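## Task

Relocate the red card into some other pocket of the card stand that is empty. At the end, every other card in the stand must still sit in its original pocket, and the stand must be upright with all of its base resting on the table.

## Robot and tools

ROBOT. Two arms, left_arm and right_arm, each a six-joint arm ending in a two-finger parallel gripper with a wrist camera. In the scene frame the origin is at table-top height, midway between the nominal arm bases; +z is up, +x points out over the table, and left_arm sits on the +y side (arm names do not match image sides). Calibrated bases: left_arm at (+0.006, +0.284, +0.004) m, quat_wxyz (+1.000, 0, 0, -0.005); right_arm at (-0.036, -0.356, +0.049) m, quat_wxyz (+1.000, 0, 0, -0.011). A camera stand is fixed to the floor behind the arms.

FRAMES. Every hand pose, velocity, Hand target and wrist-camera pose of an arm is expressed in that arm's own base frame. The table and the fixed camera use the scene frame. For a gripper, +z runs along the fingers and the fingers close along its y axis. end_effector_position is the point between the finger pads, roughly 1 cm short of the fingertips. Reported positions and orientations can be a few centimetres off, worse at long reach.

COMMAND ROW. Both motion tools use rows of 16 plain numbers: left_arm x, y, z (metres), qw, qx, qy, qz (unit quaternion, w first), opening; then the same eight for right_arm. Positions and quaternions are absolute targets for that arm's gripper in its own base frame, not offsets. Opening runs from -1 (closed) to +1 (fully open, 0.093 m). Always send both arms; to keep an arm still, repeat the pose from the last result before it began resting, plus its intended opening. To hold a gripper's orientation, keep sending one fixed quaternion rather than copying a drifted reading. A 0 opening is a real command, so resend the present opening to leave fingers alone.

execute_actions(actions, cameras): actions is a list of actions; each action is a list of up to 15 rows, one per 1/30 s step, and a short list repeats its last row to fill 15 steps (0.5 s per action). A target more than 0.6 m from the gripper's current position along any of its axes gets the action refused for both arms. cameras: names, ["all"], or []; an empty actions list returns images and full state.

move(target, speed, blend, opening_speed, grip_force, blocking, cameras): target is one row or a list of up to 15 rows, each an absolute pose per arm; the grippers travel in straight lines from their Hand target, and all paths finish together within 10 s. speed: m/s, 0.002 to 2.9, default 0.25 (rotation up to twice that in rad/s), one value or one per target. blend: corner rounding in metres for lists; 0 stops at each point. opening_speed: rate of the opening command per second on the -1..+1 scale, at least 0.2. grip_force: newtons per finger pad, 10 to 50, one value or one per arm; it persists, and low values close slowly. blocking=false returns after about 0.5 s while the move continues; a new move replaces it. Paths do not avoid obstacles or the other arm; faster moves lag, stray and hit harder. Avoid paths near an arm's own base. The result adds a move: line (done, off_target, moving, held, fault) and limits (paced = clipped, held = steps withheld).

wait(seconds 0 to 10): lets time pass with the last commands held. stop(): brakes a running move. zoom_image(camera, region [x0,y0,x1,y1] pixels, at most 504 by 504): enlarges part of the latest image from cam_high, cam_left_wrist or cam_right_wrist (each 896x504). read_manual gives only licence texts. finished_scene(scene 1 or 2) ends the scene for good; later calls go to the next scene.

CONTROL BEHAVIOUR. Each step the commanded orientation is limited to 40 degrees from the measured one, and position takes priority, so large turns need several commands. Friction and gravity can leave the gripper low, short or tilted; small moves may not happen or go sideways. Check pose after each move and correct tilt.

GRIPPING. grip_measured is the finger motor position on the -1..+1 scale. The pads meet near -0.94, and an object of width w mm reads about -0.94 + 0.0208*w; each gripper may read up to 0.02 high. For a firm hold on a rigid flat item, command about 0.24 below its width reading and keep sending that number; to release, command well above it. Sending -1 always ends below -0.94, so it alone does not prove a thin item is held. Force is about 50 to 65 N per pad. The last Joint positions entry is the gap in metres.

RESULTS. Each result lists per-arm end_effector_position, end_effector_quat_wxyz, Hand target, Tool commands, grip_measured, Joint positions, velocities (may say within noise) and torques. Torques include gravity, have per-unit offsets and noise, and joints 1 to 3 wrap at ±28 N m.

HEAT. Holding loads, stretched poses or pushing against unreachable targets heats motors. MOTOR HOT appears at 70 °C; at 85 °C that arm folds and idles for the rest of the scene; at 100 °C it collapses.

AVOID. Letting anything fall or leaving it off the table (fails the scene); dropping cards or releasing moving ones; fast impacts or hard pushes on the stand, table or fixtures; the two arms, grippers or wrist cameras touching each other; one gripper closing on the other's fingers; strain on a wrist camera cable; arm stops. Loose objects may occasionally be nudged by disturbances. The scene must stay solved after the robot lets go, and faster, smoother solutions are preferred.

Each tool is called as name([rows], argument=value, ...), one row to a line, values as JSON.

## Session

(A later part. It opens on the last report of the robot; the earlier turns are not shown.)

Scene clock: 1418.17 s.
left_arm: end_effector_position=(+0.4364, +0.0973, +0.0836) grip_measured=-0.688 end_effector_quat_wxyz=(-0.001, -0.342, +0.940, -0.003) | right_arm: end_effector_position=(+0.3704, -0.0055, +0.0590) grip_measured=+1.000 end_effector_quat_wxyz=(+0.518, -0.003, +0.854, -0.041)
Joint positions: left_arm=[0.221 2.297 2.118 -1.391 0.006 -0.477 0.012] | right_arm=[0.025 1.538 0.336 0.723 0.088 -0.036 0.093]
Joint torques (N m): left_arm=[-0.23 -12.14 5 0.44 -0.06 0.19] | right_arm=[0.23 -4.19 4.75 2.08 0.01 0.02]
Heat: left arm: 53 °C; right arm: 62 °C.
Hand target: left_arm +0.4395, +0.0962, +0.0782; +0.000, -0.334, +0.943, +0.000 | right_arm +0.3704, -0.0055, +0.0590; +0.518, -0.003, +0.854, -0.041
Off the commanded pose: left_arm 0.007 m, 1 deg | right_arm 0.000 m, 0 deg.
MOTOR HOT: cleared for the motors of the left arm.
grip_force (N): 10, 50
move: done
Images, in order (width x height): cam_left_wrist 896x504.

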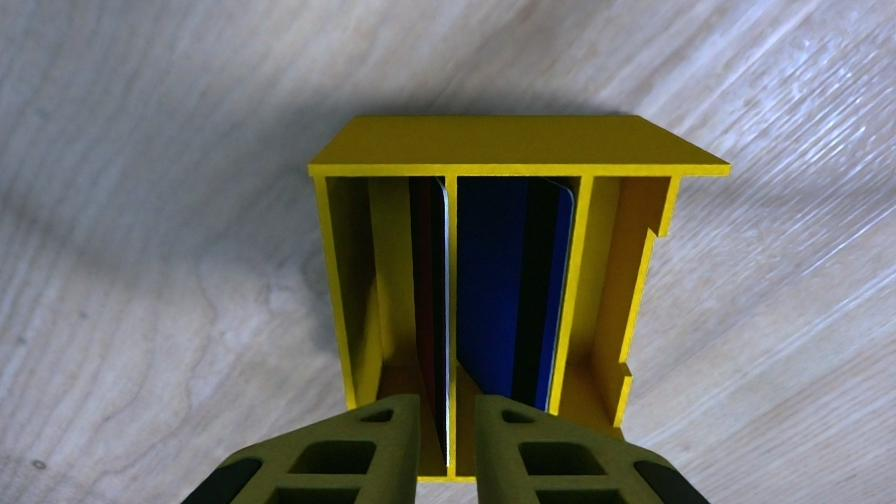

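move(target=[0.4388,0.0962,0.0425,0,-0.3338,0.9426,0,-0.69,0.3704,-0.0055,0.0590,0.518,-0.003,0.854,-0.041,1], cameras=["cam_left_wrist"], speed=0.08)

zoom_image(camera="cam_left_wrist", region=[300, 150, 660, 504])

Scene clock: 1427.27 s.
left_arm: end_effector_position=(+0.4364, +0.0973, +0.0487) grip_measured=-0.688 end_effector_quat_wxyz=(+0.000, -0.342, +0.940, -0.003) | right_arm: end_effector_position=(+0.3704, -0.0055, +0.0590) grip_measured=+1.000 end_effector_quat_wxyz=(+0.518, -0.003, +0.854, -0.041)
Joint positions: left_arm=[0.221 2.297 1.979 -1.251 0.006 -0.476 0.012] | right_arm=[0.025 1.538 0.336 0.723 0.088 -0.036 0.093]
Joint torques (N m): left_arm=[-0.23 -12.12 4.83 0.43 -0.04 0.16] | right_arm=[0.29 -4.23 4.75 2.08 0.04 0.02]
Heat: left arm: 56 °C; right arm: 62 °C.
Hand target: left_arm +0.4386, +0.0962, +0.0426; +0.000, -0.334, +0.943, +0.000 | right_arm +0.3704, -0.0055, +0.0590; +0.518, -0.003, +0.854, -0.041
Off the commanded pose: left_arm 0.007 m, 1 deg | right_arm 0.000 m, 0 deg.
grip_force (N): 10, 50
move: done
Images, in order (width x height): cam_left_wrist 896x504.

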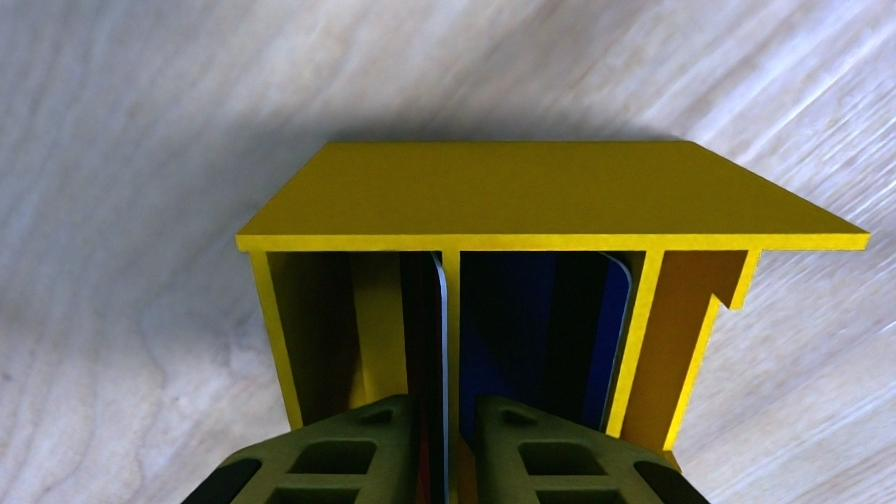

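Scaled by 1.400 from the camera's 896x504 image, which has a finer 1280x720 frame.

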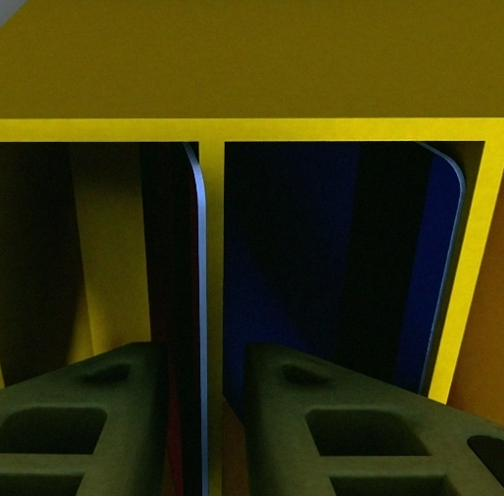

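move([
  [0.4388,0.0962,0.0390,0,-0.3338,0.9426,0,-0.69,0.3704,-0.0055,0.0590,0.518,-0.003,0.854,-0.041,1],
  [0.4388,0.0962,0.0390,0,-0.3338,0.9426,0,-0.95,0.3704,-0.0055,0.0590,0.518,-0.003,0.854,-0.041,1],
], cameras=["cam_left_wrist"], speed=0.08, opening_speed=0.3)

zoom_image(camera="cam_left_wrist", region=[300, 150, 660, 504])

Scene clock: 1437.30 s.
left_arm: end_effector_position=(+0.4371, +0.0975, +0.0463) grip_measured=-0.807 end_effector_quat_wxyz=(+0.002, -0.342, +0.940, -0.003) | right_arm: end_effector_position=(+0.3704, -0.0055, +0.0590) grip_measured=+1.000 end_effector_quat_wxyz=(+0.518, -0.003, +0.854, -0.041)
Joint positions: left_arm=[0.221 2.297 1.969 -1.238 0.006 -0.476 0.006] | right_arm=[0.025 1.538 0.336 0.723 0.088 -0.036 0.093]
Joint torques (N m): left_arm=[-0.38 -12 4.78 0.43 -0.05 0.15] | right_arm=[0.23 -4.25 4.72 2.08 0.03 0.01]
Heat: left arm: 59 °C; right arm: 62 °C.
Hand target: left_arm +0.4387, +0.0962, +0.0392; +0.000, -0.334, +0.943, +0.000 | right_arm +0.3704, -0.0055, +0.0590; +0.518, -0.003, +0.854, -0.041
Off the commanded pose: left_arm 0.008 m, 1 deg | right_arm 0.000 m, 0 deg.
grip_force (N): 10, 50
move: done
Images, in order (width x height): cam_left_wrist 896x504.

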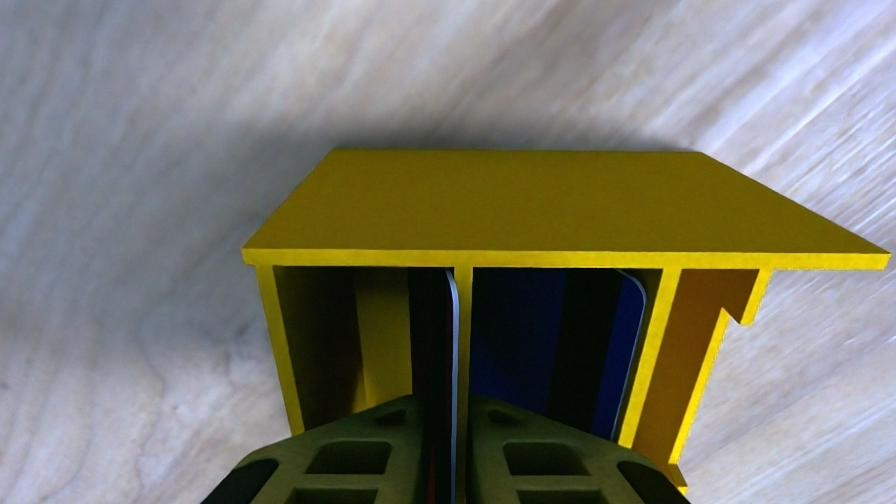

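Scaled by 1.400 from the camera's 896x504 image, which has a finer 1280x720 frame.

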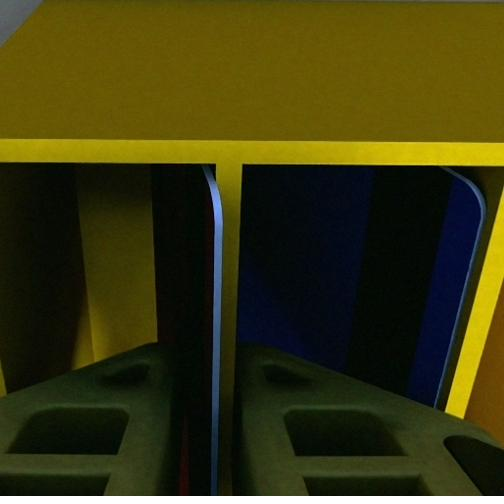

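move([
  [0.4388,0.0962,0.0390,0,-0.3338,0.9426,0,-0.763,0.3704,-0.0055,0.0590,0.518,-0.003,0.854,-0.041,1],
  [0.4392,0.0960,0.0520,0,-0.3338,0.9426,0,-0.763,0.3704,-0.0055,0.0590,0.518,-0.003,0.854,-0.041,1],
], cameras=["cam_left_wrist"], speed=0.05, opening_speed=0.3)

zoom_image(camera="cam_left_wrist", region=[300, 150, 660, 504])

Scene clock: 1466.27 s.
left_arm: end_effector_position=(+0.4352, +0.0970, +0.0504) grip_measured=-0.765 end_effector_quat_wxyz=(-0.003, -0.342, +0.940, -0.002) | right_arm: end_effector_position=(+0.3704, -0.0055, +0.0590) grip_measured=+1.000 end_effector_quat_wxyz=(+0.518, -0.003, +0.854, -0.041)
Joint positions: left_arm=[0.221 2.297 1.986 -1.264 0.006 -0.476 0.008] | right_arm=[0.025 1.538 0.336 0.723 0.088 -0.036 0.093]
Joint torques (N m): left_arm=[-0.38 -12.46 7.02 0.19 -0.05 0.16] | right_arm=[0.21 -4.31 4.78 2.09 0.03 0.03]
Heat: left arm: 63 °C; right arm: 62 °C.
Hand target: left_arm +0.4392, +0.0960, +0.0521; +0.000, -0.334, +0.943, +0.000 | right_arm +0.3704, -0.0055, +0.0590; +0.518, -0.003, +0.854, -0.041
Off the commanded pose: left_arm 0.004 m, 1 deg | right_arm 0.000 m, 0 deg.
grip_force (N): 10, 50
move: done
Images, in order (width x height): cam_left_wrist 896x504.

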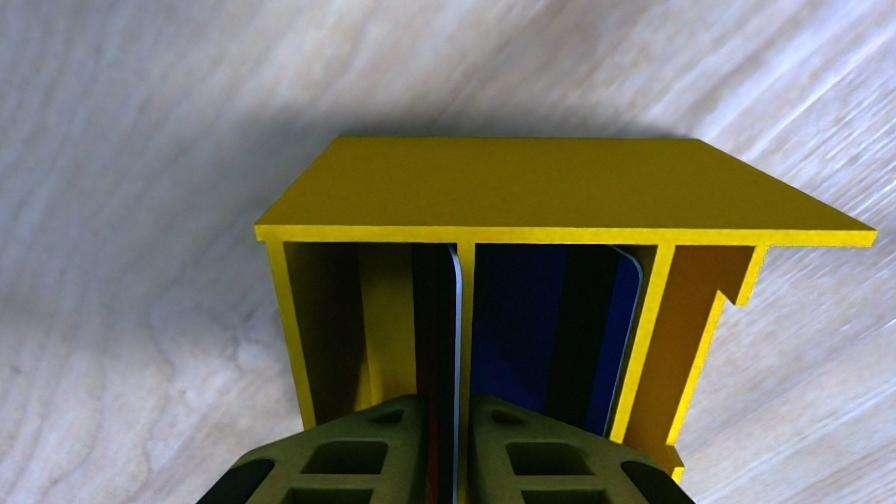

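Scaled by 1.400 from the camera's 896x504 image, which has a finer 1280x720 frame.

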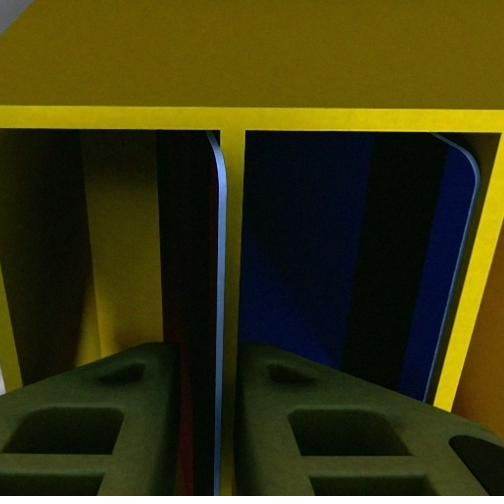

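execute_actions(actions=[], cameras=["all"])

Scene clock: 1500.73 s.
left_arm: end_effector_position=(+0.4352, +0.0970, +0.0504) grip_measured=-0.765 end_effector_quat_wxyz=(-0.003, -0.342, +0.940, -0.002) | right_arm: end_effector_position=(+0.3704, -0.0055, +0.0590) grip_measured=+1.000 end_effector_quat_wxyz=(+0.518, -0.003, +0.854, -0.041)
Joint positions: left_arm=[0.221 2.297 1.986 -1.264 0.006 -0.476 0.008] | right_arm=[0.025 1.538 0.336 0.723 0.088 -0.036 0.093]
Joint velocities: within noise
Joint torques (N m): left_arm=[-0.36 -12.38 6.86 0.19 -0.05 0.15] | right_arm=[0.23 -4.21 4.75 2.08 0.04 0.03]
Heat: left arm: 66 °C; right arm: 62 °C.
Hand target: left_arm +0.4392, +0.0960, +0.0521; +0.000, -0.334, +0.943, +0.000 | right_arm +0.3704, -0.0055, +0.0590; +0.518, -0.003, +0.854, -0.041
Tool commands: left_gripper/opening=-0.763 right_gripper/opening=+1.0
Off the commanded pose: left_arm 0.004 m, 1 deg | right_arm 0.000 m, 0 deg.
grip_force (N): 10, 50

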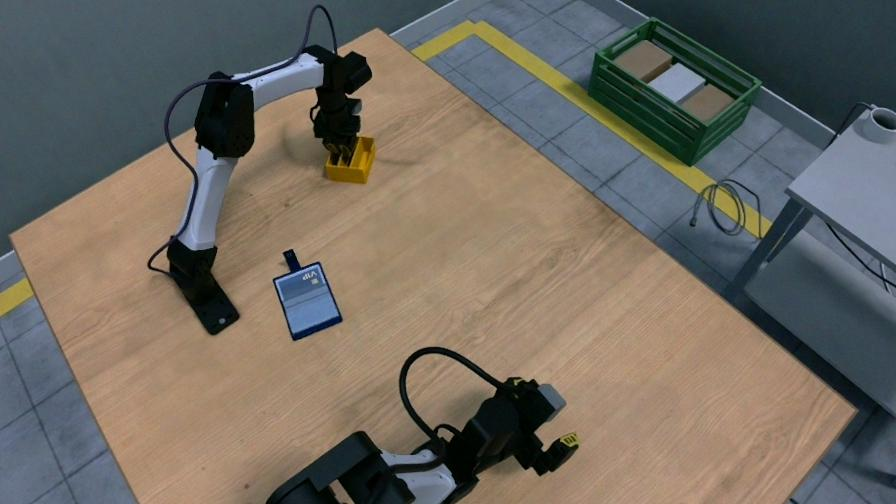

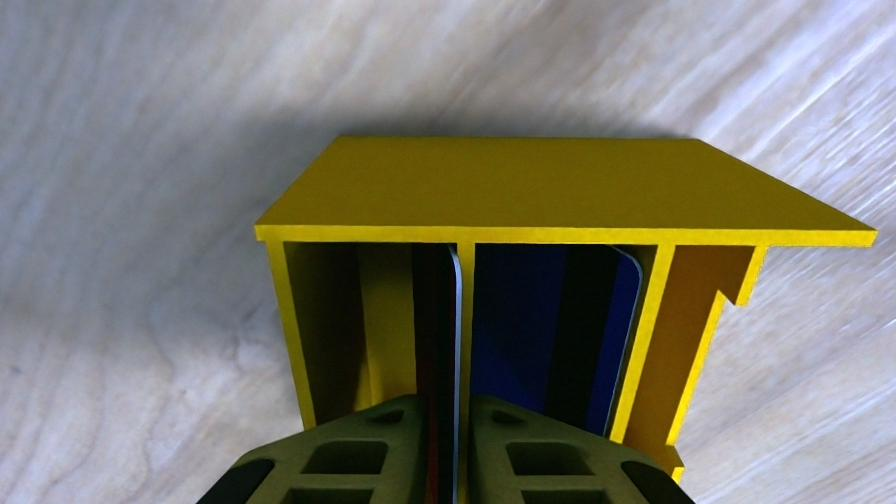

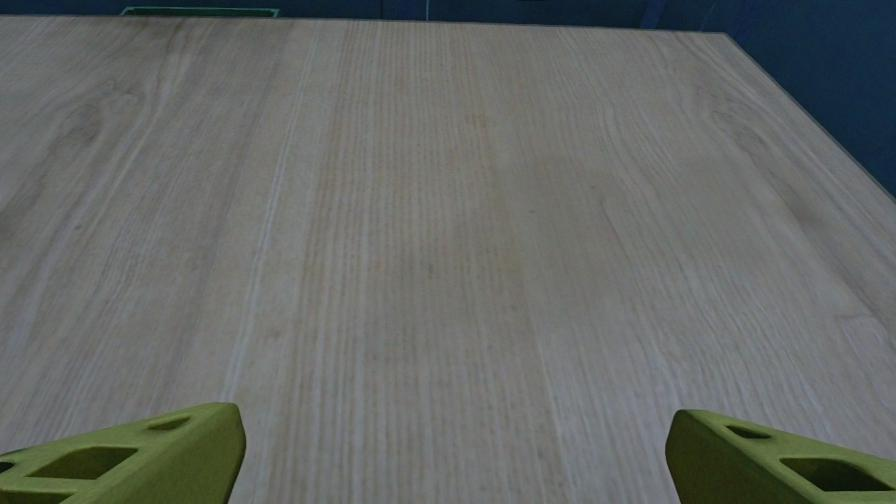

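move([
  [0.4392,0.0960,0.0560,0,-0.3338,0.9426,0,-0.79,0.3704,-0.0055,0.0590,0.518,-0.003,0.854,-0.041,1],
  [0.4392,0.0960,0.0590,0,-0.3338,0.9426,0,-0.80,0.3704,-0.0055,0.0590,0.518,-0.003,0.854,-0.041,1],
], speed=0.01, opening_speed=0.2, cameras=["cam_left_wrist"])

Scene clock: 1519.60 s.
left_arm: end_effector_position=(+0.4343, +0.0968, +0.0565) grip_measured=-0.798 end_effector_quat_wxyz=(-0.005, -0.342, +0.940, -0.002) | right_arm: end_effector_position=(+0.3704, -0.0055, +0.0590) grip_measured=+1.000 end_effector_quat_wxyz=(+0.518, -0.003, +0.854, -0.041)
Joint positions: left_arm=[0.221 2.297 2.01 -1.293 0.006 -0.476 0.007] | right_arm=[0.025 1.538 0.336 0.723 0.088 -0.036 0.093]
Joint torques (N m): left_arm=[-0.18 -12.51 6.91 0.2 -0.02 0.15] | right_arm=[0.24 -4.33 4.75 2.11 0.02 0.02]
Heat: left arm: 67 °C; right arm: 62 °C.
Hand target: left_arm +0.4390, +0.0959, +0.0590; +0.000, -0.334, +0.943, +0.000 | right_arm +0.3704, -0.0055, +0.0590; +0.518, -0.003, +0.854, -0.041
Off the commanded pose: left_arm 0.006 m, 1 deg | right_arm 0.000 m, 0 deg.
grip_force (N): 10, 50
move: done
Images, in order (width x height): cam_left_wrist 896x504.

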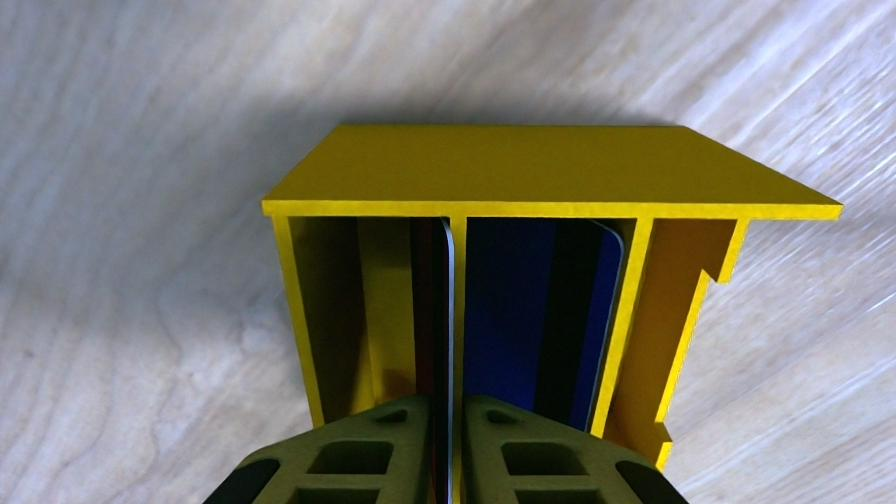

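zoom_image(camera="cam_left_wrist", region=[260, 190, 500, 430])

Scaled by 2.100 from the camera's 896x504 image, which has a finer 1280x720 frame.

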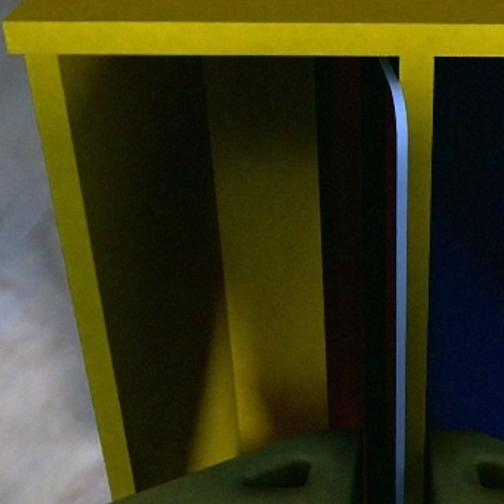

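move([
  [0.4398,0.0958,0.0630,0,-0.3338,0.9426,0,-0.79,0.3704,-0.0055,0.0590,0.518,-0.003,0.854,-0.041,1],
  [0.4398,0.0958,0.0631,0,-0.3338,0.9426,0,-0.88,0.3704,-0.0055,0.0590,0.518,-0.003,0.854,-0.041,1],
], speed=0.01, opening_speed=0.2, cameras=["cam_left_wrist"])

Scene clock: 1572.10 s.
left_arm: end_effector_position=(+0.4350, +0.0970, +0.0615) grip_measured=-0.875 end_effector_quat_wxyz=(-0.004, -0.342, +0.940, -0.002) | right_arm: end_effector_position=(+0.3704, -0.0055, +0.0590) grip_measured=+1.000 end_effector_quat_wxyz=(+0.518, -0.003, +0.854, -0.041)
Joint positions: left_arm=[0.221 2.297 2.03 -1.311 0.006 -0.476 0.003] | right_arm=[0.025 1.538 0.336 0.723 0.088 -0.036 0.093]
Joint torques (N m): left_arm=[-0.4 -12.3 7.02 0.23 -0.04 0.15] | right_arm=[0.14 -4.23 4.71 2.09 0.01 0.01]
Heat: left arm: 68 °C; right arm: 62 °C.
Hand target: left_arm +0.4397, +0.0958, +0.0632; +0.000, -0.334, +0.943, +0.000 | right_arm +0.3704, -0.0055, +0.0590; +0.518, -0.003, +0.854, -0.041
Off the commanded pose: left_arm 0.005 m, 1 deg | right_arm 0.000 m, 0 deg.
grip_force (N): 10, 50
move: done
Images, in order (width x height): cam_left_wrist 896x504.

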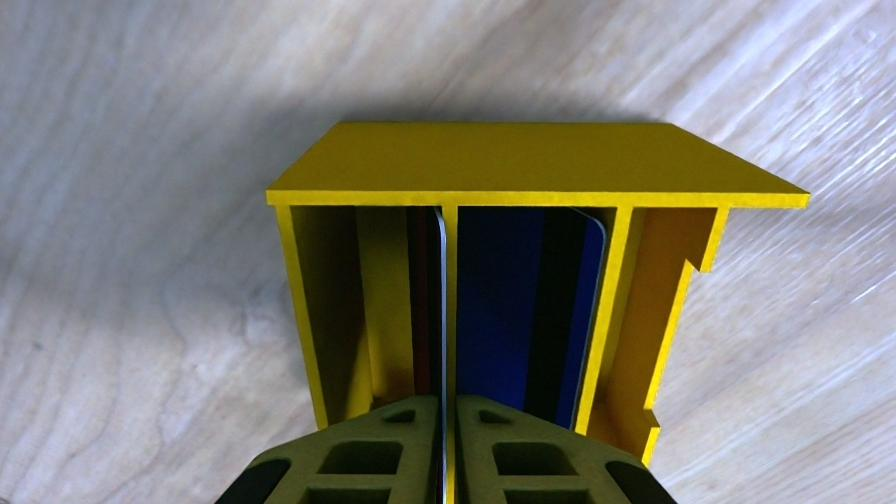

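zoom_image(camera="cam_left_wrist", region=[260, 180, 500, 420])

zoom_image(camera="cam_left_wrist", region=[400, 340, 500, 440])

Scaled by 2.100 from the camera's 896x504 image, which has a finer 1280x720 frame.

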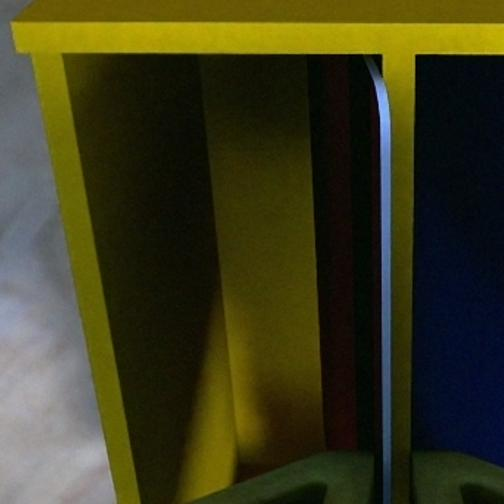

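Scaled by 5.040 from the camera's 896x504 image, which has a finer 1280x720 frame.

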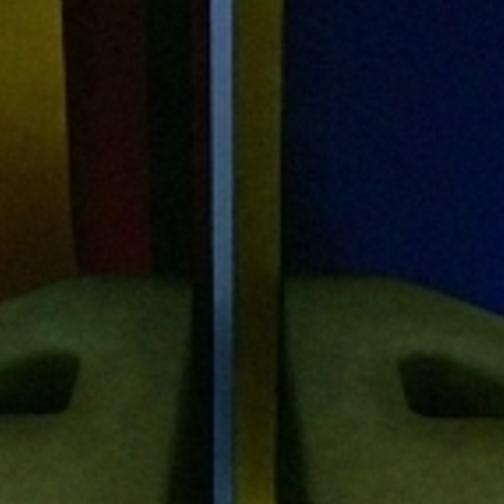

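move([
  [0.4398,0.0958,0.0632,0,-0.3338,0.9426,0,-0.80,0.3704,-0.0055,0.0590,0.518,-0.003,0.854,-0.041,1],
  [0.4398,0.0956,0.0655,0,-0.3338,0.9426,0,-0.80,0.3704,-0.0055,0.0590,0.518,-0.003,0.854,-0.041,1],
  [0.4398,0.0956,0.0656,0,-0.3338,0.9426,0,-0.91,0.3704,-0.0055,0.0590,0.518,-0.003,0.854,-0.041,1],
], speed=0.01, opening_speed=0.2, cameras=["cam_left_wrist"])

zoom_image(camera="cam_left_wrist", region=[390, 330, 510, 450])

Scene clock: 1598.23 s.
left_arm: end_effector_position=(+0.4347, +0.0969, +0.0639) grip_measured=-0.907 end_effector_quat_wxyz=(-0.005, -0.342, +0.940, -0.002) | right_arm: end_effector_position=(+0.3704, -0.0055, +0.0590) grip_measured=+1.000 end_effector_quat_wxyz=(+0.518, -0.003, +0.854, -0.041)
Joint positions: left_arm=[0.221 2.297 2.04 -1.322 0.006 -0.476 0.002] | right_arm=[0.025 1.538 0.336 0.723 0.088 -0.036 0.093]
Joint torques (N m): left_arm=[-0.46 -12.27 6.98 0.24 -0.03 0.15] | right_arm=[0.23 -4.31 4.74 2.1 0.01 0.01]
Heat: left arm: 68 °C; right arm: 62 °C.
Hand target: left_arm +0.4398, +0.0956, +0.0657; +0.001, -0.334, +0.943, +0.000 | right_arm +0.3704, -0.0055, +0.0590; +0.518, -0.003, +0.854, -0.041
Off the commanded pose: left_arm 0.006 m, 1 deg | right_arm 0.000 m, 0 deg.
grip_force (N): 10, 50
move: done
Images, in order (width x height): cam_left_wrist 896x504.

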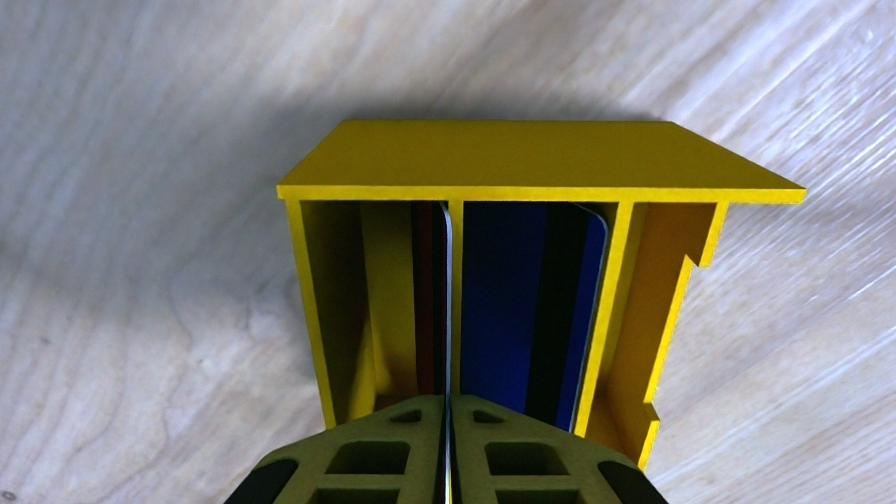

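Scaled by 4.200 from the camera's 896x504 image, which has a finer 1280x720 frame.

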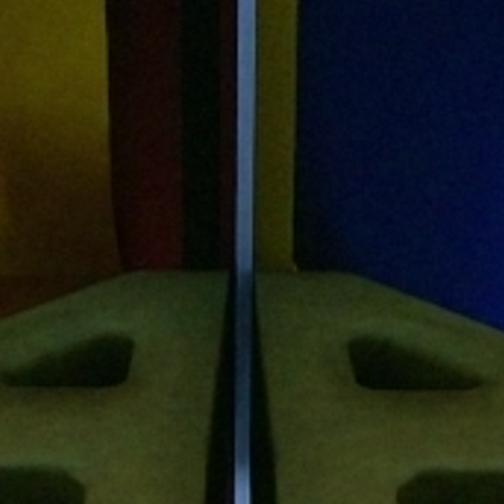

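move([
  [0.4398,0.0956,0.0657,0,-0.3338,0.9426,0,-1,0.3704,-0.0055,0.0590,0.518,-0.003,0.854,-0.041,1],
], speed=0.01, grip_force=[20,50], opening_speed=0.3, cameras=["cam_left_wrist"])

zoom_image(camera="cam_left_wrist", region=[390, 330, 510, 450])

Scene clock: 1605.03 s.
left_arm: end_effector_position=(+0.4345, +0.0969, +0.0639) grip_measured=-0.961 end_effector_quat_wxyz=(-0.005, -0.342, +0.940, -0.002) | right_arm: end_effector_position=(+0.3704, -0.0055, +0.0590) grip_measured=+1.000 end_effector_quat_wxyz=(+0.518, -0.003, +0.854, -0.041)
Joint positions: left_arm=[0.221 2.297 2.04 -1.323 0.006 -0.476 0] | right_arm=[0.025 1.538 0.336 0.723 0.088 -0.036 0.093]
Joint torques (N m): left_arm=[-0.42 -12.31 6.95 0.24 -0.07 0.15] | right_arm=[0.21 -4.26 4.77 2.09 0.02 0.02]
Heat: left arm: 68 °C; right arm: 62 °C.
Hand target: left_arm +0.4398, +0.0956, +0.0658; +0.001, -0.334, +0.943, +0.000 | right_arm +0.3704, -0.0055, +0.0590; +0.518, -0.003, +0.854, -0.041
Off the commanded pose: left_arm 0.006 m, 1 deg | right_arm 0.000 m, 0 deg.
grip_force (N): 20, 50
move: done
Images, in order (width x height): cam_left_wrist 896x504.

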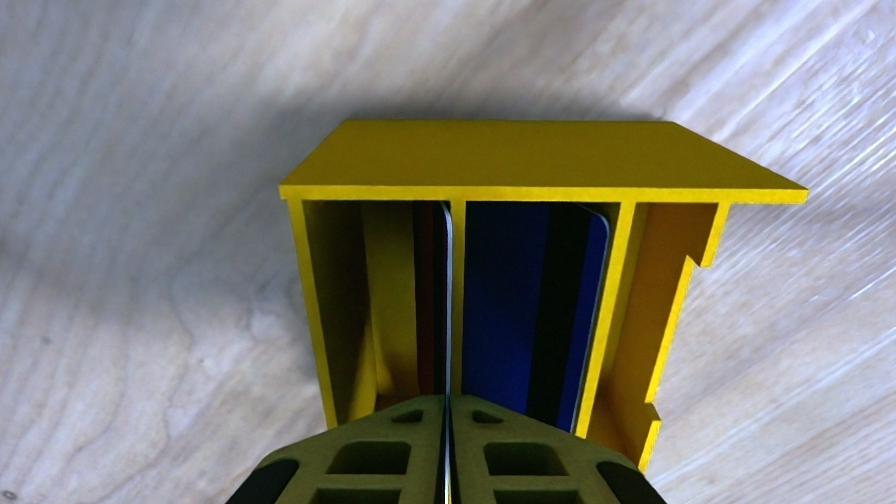

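Scaled by 4.200 from the camera's 896x504 image, which has a finer 1280x720 frame.

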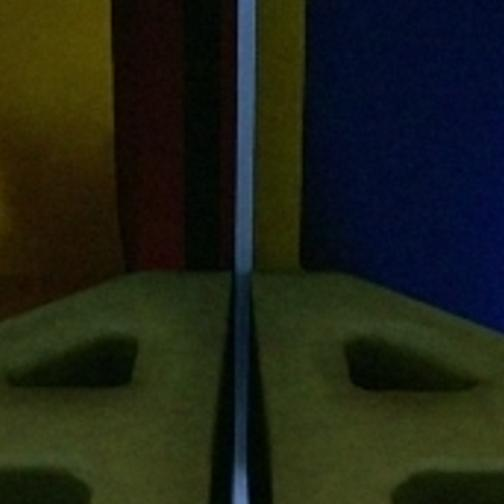

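move([
  [0.4398,0.0956,0.0760,0,-0.3338,0.9426,0,-1,0.3704,-0.0055,0.0590,0.518,-0.003,0.854,-0.041,1],
], speed=0.015, grip_force=[30,50], cameras=["cam_left_wrist"])

Scene clock: 1611.17 s.
left_arm: end_effector_position=(+0.4354, +0.0971, +0.0747) grip_measured=-0.973 end_effector_quat_wxyz=(-0.003, -0.342, +0.940, -0.002) | right_arm: end_effector_position=(+0.3704, -0.0055, +0.0590) grip_measured=+1.000 end_effector_quat_wxyz=(+0.518, -0.003, +0.854, -0.041)
Joint positions: left_arm=[0.221 2.297 2.082 -1.362 0.006 -0.476 0] | right_arm=[0.025 1.538 0.336 0.723 0.088 -0.036 0.093]
Joint torques (N m): left_arm=[-0.5 -12.25 6.82 0.21 -0.05 0.15] | right_arm=[0.21 -4.23 4.72 2.09 0.02 0.02]
Heat: left arm: 68 °C; right arm: 62 °C.
Hand target: left_arm +0.4397, +0.0956, +0.0760; +0.000, -0.334, +0.943, +0.000 | right_arm +0.3704, -0.0055, +0.0590; +0.518, -0.003, +0.854, -0.041
Off the commanded pose: left_arm 0.005 m, 1 deg | right_arm 0.000 m, 0 deg.
grip_force (N): 30, 50
move: done
Images, in order (width x height): cam_left_wrist 896x504.

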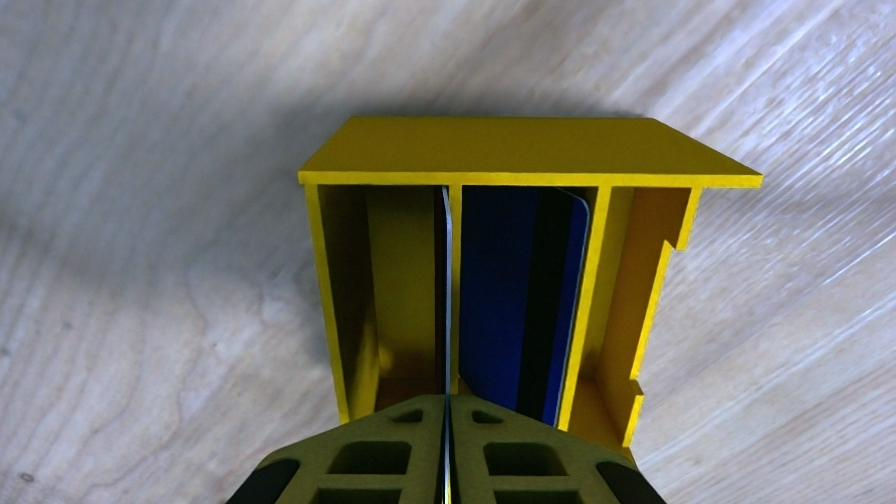

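move([
  [0.4398,0.0956,0.1000,0,-0.3338,0.9426,0,-1,0.3704,-0.0055,0.0590,0.518,-0.003,0.854,-0.041,1],
  [0.4390,0.0956,0.1290,0,-0.3338,0.9426,0,-1,0.3704,-0.0055,0.0590,0.518,-0.003,0.854,-0.041,1],
], speed=0.04, blend=[0.01,0], cameras=["cam_left_wrist","cam_high"])

Scene clock: 1619.00 s.
left_arm: end_effector_position=(+0.4360, +0.0965, +0.1204) grip_measured=-0.973 end_effector_quat_wxyz=(+0.002, -0.341, +0.940, -0.003) | right_arm: end_effector_position=(+0.3704, -0.0055, +0.0590) grip_measured=+1.000 end_effector_quat_wxyz=(+0.518, -0.003, +0.854, -0.041)
Joint positions: left_arm=[0.22 2.318 2.301 -1.549 0.006 -0.476 0] | right_arm=[0.025 1.538 0.336 0.723 0.088 -0.036 0.093]
Joint torques (N m): left_arm=[-0.29 -14.06 6.61 0.24 -0.04 0.14] | right_arm=[0.25 -4.25 4.77 2.08 0.02 0.01]
Heat: left arm: 68 °C; right arm: 62 °C.
Hand target: left_arm +0.4386, +0.0955, +0.1286; +0.013, -0.334, +0.943, -0.002 | right_arm +0.3704, -0.0055, +0.0590; +0.518, -0.003, +0.854, -0.041
Off the commanded pose: left_arm 0.009 m, 1 deg | right_arm 0.000 m, 0 deg.
joint sent to its limit (left arm) — joint 4 (wrist pitch), lower limit. The joint targets still meet the commanded pose.
grip_force (N): 30, 50
move: done
Images, in order (width x height): cam_high 896x504, cam_left_wrist 896x504.

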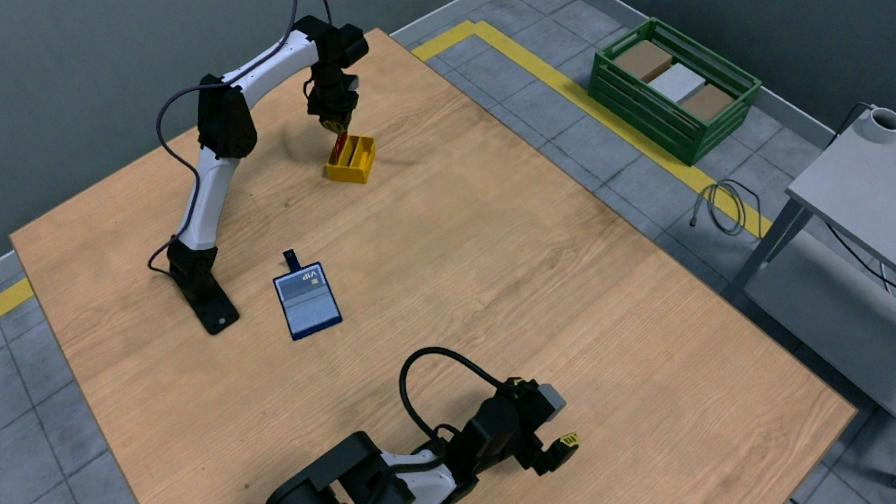

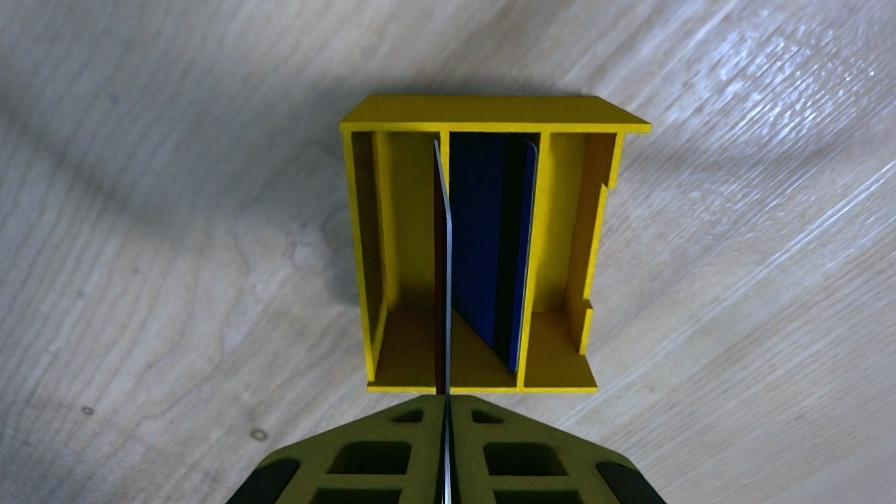

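move([
  [0.4100,0.0900,0.1450,0,-0.3338,0.9426,0,-1,0.3704,-0.0055,0.0590,0.518,-0.003,0.854,-0.041,1],
  [0.2300,0.0700,0.2000,0,-0.3338,0.9426,0,-1,0.3704,-0.0055,0.0590,0.518,-0.003,0.854,-0.041,1],
], speed=0.08, blend=[0.02,0], grip_force=[40,50], cameras=["cam_left_wrist","cam_high"])

Scene clock: 1671.27 s.
left_arm: end_effector_position=(+0.2332, +0.0683, +0.1955) grip_measured=-0.973 end_effector_quat_wxyz=(+0.011, -0.337, +0.942, -0.003) | right_arm: end_effector_position=(+0.3704, -0.0055, +0.0590) grip_measured=+1.000 end_effector_quat_wxyz=(+0.518, -0.003, +0.854, -0.041)
Joint positions: left_arm=[0.289 1.468 1.475 -1.555 0.006 -0.398 0] | right_arm=[0.025 1.538 0.336 0.723 0.088 -0.036 0.093]
Joint torques (N m): left_arm=[0.76 -7.8 4.55 0.32 -0.05 0.18] | right_arm=[0.21 -4.3 4.75 2.09 0.04 0.01]
Heat: left arm: 66 °C; right arm: 62 °C.
Hand target: left_arm +0.2302, +0.0699, +0.1993; +0.020, -0.334, +0.942, -0.001 | right_arm +0.3704, -0.0055, +0.0590; +0.518, -0.003, +0.854, -0.041
Off the commanded pose: left_arm 0.006 m, 1 deg | right_arm 0.000 m, 0 deg.
joint sent to its limit (left arm) — joint 4 (wrist pitch), lower limit. The joint targets still meet the commanded pose.
grip_force (N): 40, 50
move: done; blend cut to 0.0167 m at target 1
Images, in order (width x height): cam_high 896x504, cam_left_wrist 896x504.

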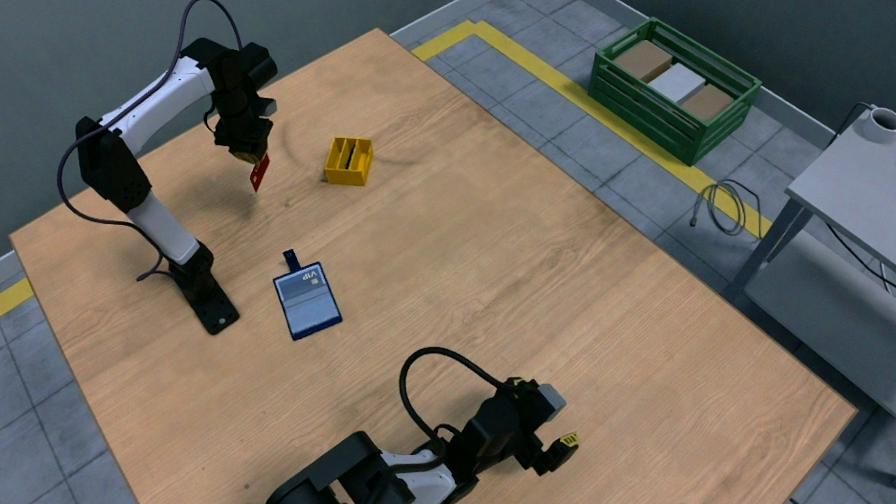

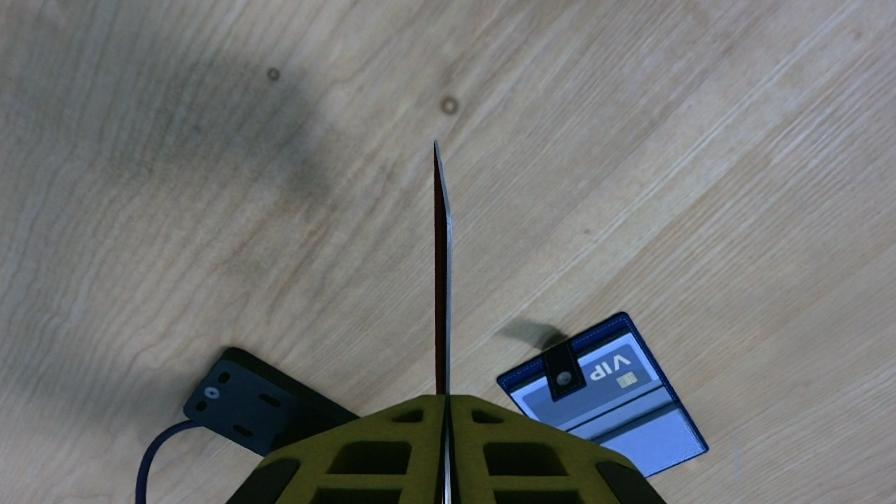

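move([
  [0.3900,0.0780,0.1550,0.0349,-0.3320,0.9374,-0.0985,-1,0.3704,-0.0055,0.0590,0.518,-0.003,0.854,-0.041,1],
  [0.4621,0.0675,0.1330,0.0349,-0.3320,0.9374,-0.0985,-1,0.3704,-0.0055,0.0590,0.518,-0.003,0.854,-0.041,1],
], speed=0.08, blend=[0.02,0], grip_force=[50,50], cameras=["cam_left_wrist","cam_high"])

Scene clock: 1780.00 s.
left_arm: end_effector_position=(+0.4581, +0.0698, +0.1335) grip_measured=-0.973 end_effector_quat_wxyz=(+0.035, -0.329, +0.939, -0.096) | right_arm: end_effector_position=(+0.3704, -0.0055, +0.0590) grip_measured=+1.000 end_effector_quat_wxyz=(+0.518, -0.003, +0.854, -0.041)
Joint positions: left_arm=[0.217 2.297 2.302 -1.482 0.182 -0.467 0] | right_arm=[0.025 1.538 0.336 0.723 0.088 -0.036 0.093]
Joint torques (N m): left_arm=[-0.18 -11.81 6.94 0.45 0.2 -0.09] | right_arm=[0.25 -4.27 4.77 2.09 0.03 0.02]
Heat: left arm: 57 °C; right arm: 62 °C.
Hand target: left_arm +0.4619, +0.0674, +0.1329; +0.035, -0.332, +0.937, -0.099 | right_arm +0.3704, -0.0055, +0.0590; +0.518, -0.003, +0.854, -0.041
Off the commanded pose: left_arm 0.005 m, 0 deg | right_arm 0.000 m, 0 deg.
move: done
Images, in order (width x height): cam_high 896x504, cam_left_wrist 896x504.

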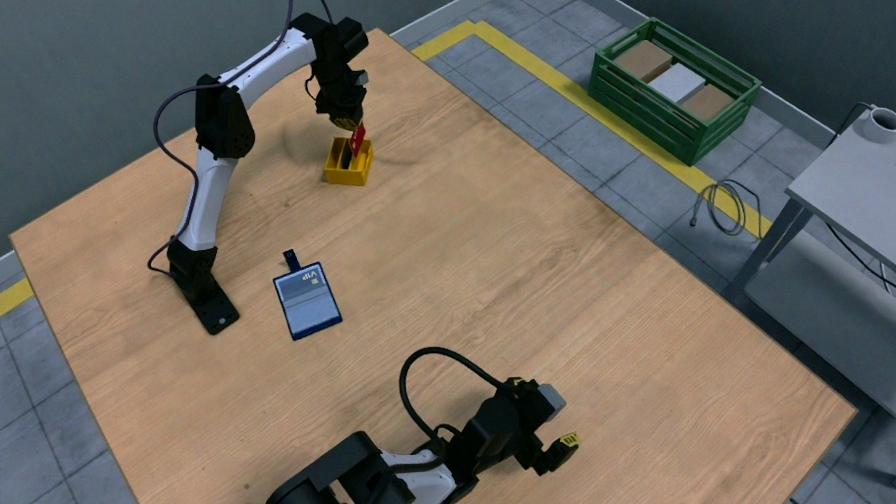

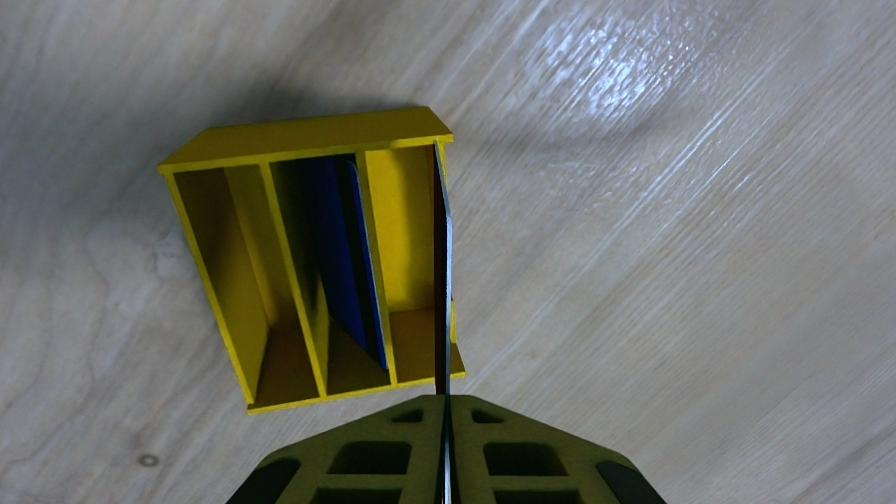

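move([
  [0.4000,0.1000,0.1500,0.0349,-0.3320,0.9374,-0.0985,-1,0.3704,-0.0055,0.0590,0.518,-0.003,0.854,-0.041,1],
  [0.4541,0.0646,0.1330,0.0383,-0.3645,0.9253,-0.0973,-1,0.3704,-0.0055,0.0590,0.518,-0.003,0.854,-0.041,1],
], speed=0.08, blend=[0.01,0], grip_force=[50,50], cameras=["cam_left_wrist"])

Scene clock: 1861.97 s.
left_arm: end_effector_position=(+0.4491, +0.0633, +0.1333) grip_measured=-0.973 end_effector_quat_wxyz=(+0.034, -0.360, +0.927, -0.101) | right_arm: end_effector_position=(+0.3704, -0.0055, +0.0590) grip_measured=+1.000 end_effector_quat_wxyz=(+0.518, -0.003, +0.854, -0.041)
Joint positions: left_arm=[0.209 2.226 2.18 -1.424 0.188 -0.542 0] | right_arm=[0.025 1.538 0.336 0.723 0.088 -0.036 0.093]
Joint torques (N m): left_arm=[0.02 -11.29 7.01 0.51 0.05 -0.09] | right_arm=[0.2 -4.34 4.78 2.1 0.02 0.01]
Heat: left arm: 64 °C; right arm: 62 °C.
Hand target: left_arm +0.4540, +0.0646, +0.1330; +0.039, -0.365, +0.925, -0.098 | right_arm +0.3704, -0.0055, +0.0590; +0.518, -0.003, +0.854, -0.041
Off the commanded pose: left_arm 0.005 m, 1 deg | right_arm 0.000 m, 0 deg.
move: done
Images, in order (width x height): cam_left_wrist 896x504.

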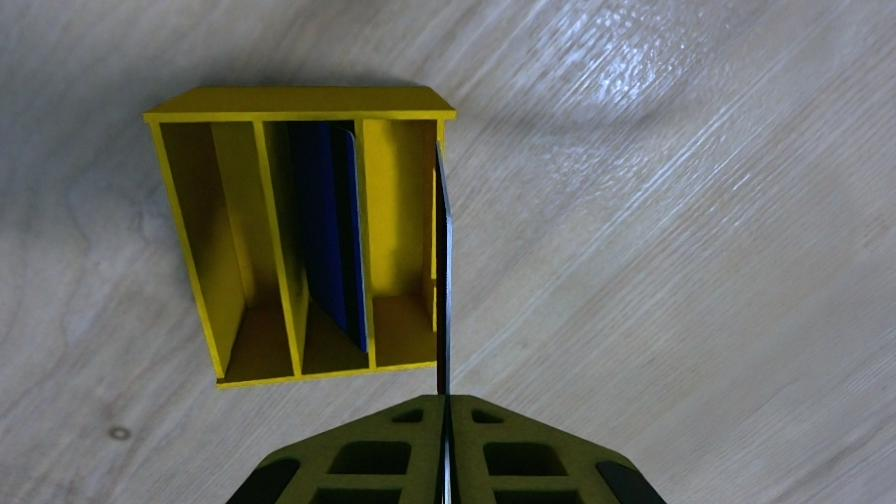

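execute_actions(actions=[], cameras=["cam_high","cam_left_wrist"])

zoom_image(camera="cam_high", region=[290, 90, 410, 210])

Scene clock: 1891.43 s.
left_arm: end_effector_position=(+0.4491, +0.0633, +0.1333) grip_measured=-0.973 end_effector_quat_wxyz=(+0.034, -0.361, +0.927, -0.101) | right_arm: end_effector_position=(+0.3704, -0.0055, +0.0590) grip_measured=+1.000 end_effector_quat_wxyz=(+0.518, -0.003, +0.854, -0.041)
Joint positions: left_arm=[0.209 2.226 2.18 -1.424 0.188 -0.542 0] | right_arm=[0.025 1.538 0.336 0.723 0.088 -0.036 0.093]
Joint velocities: within noise
Joint torques (N m): left_arm=[-0.12 -11.36 7.04 0.52 0.05 -0.09] | right_arm=[0.25 -4.27 4.72 2.09 0.02 0.02]
Heat: left arm: 66 °C; right arm: 62 °C.
Hand target: left_arm +0.4540, +0.0646, +0.1330; +0.039, -0.364, +0.925, -0.098 | right_arm +0.3704, -0.0055, +0.0590; +0.518, -0.003, +0.854, -0.041
Tool commands: left_gripper/opening=-1.0 right_gripper/opening=+1.0
Off the commanded pose: left_arm 0.005 m, 1 deg | right_arm 0.000 m, 0 deg.
Images, in order (width x height): cam_high 896x504, cam_left_wrist 896x504.

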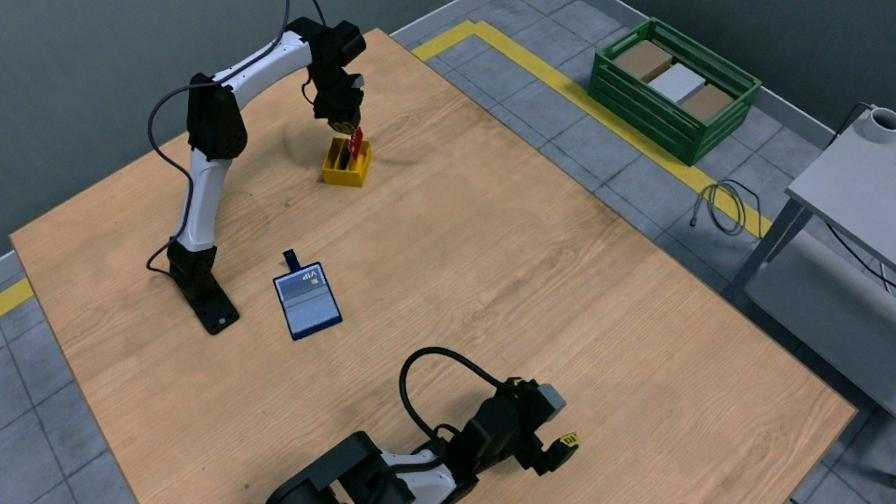

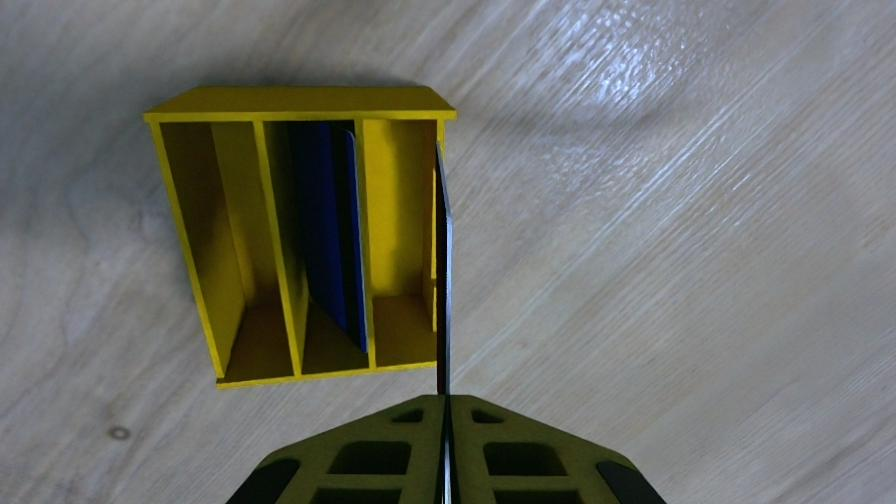

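Scaled by 4.200 from the camera's 896x504 image, which has a finer 1280x720 frame.

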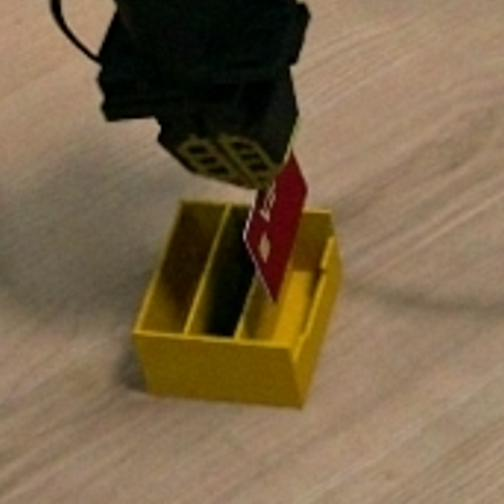

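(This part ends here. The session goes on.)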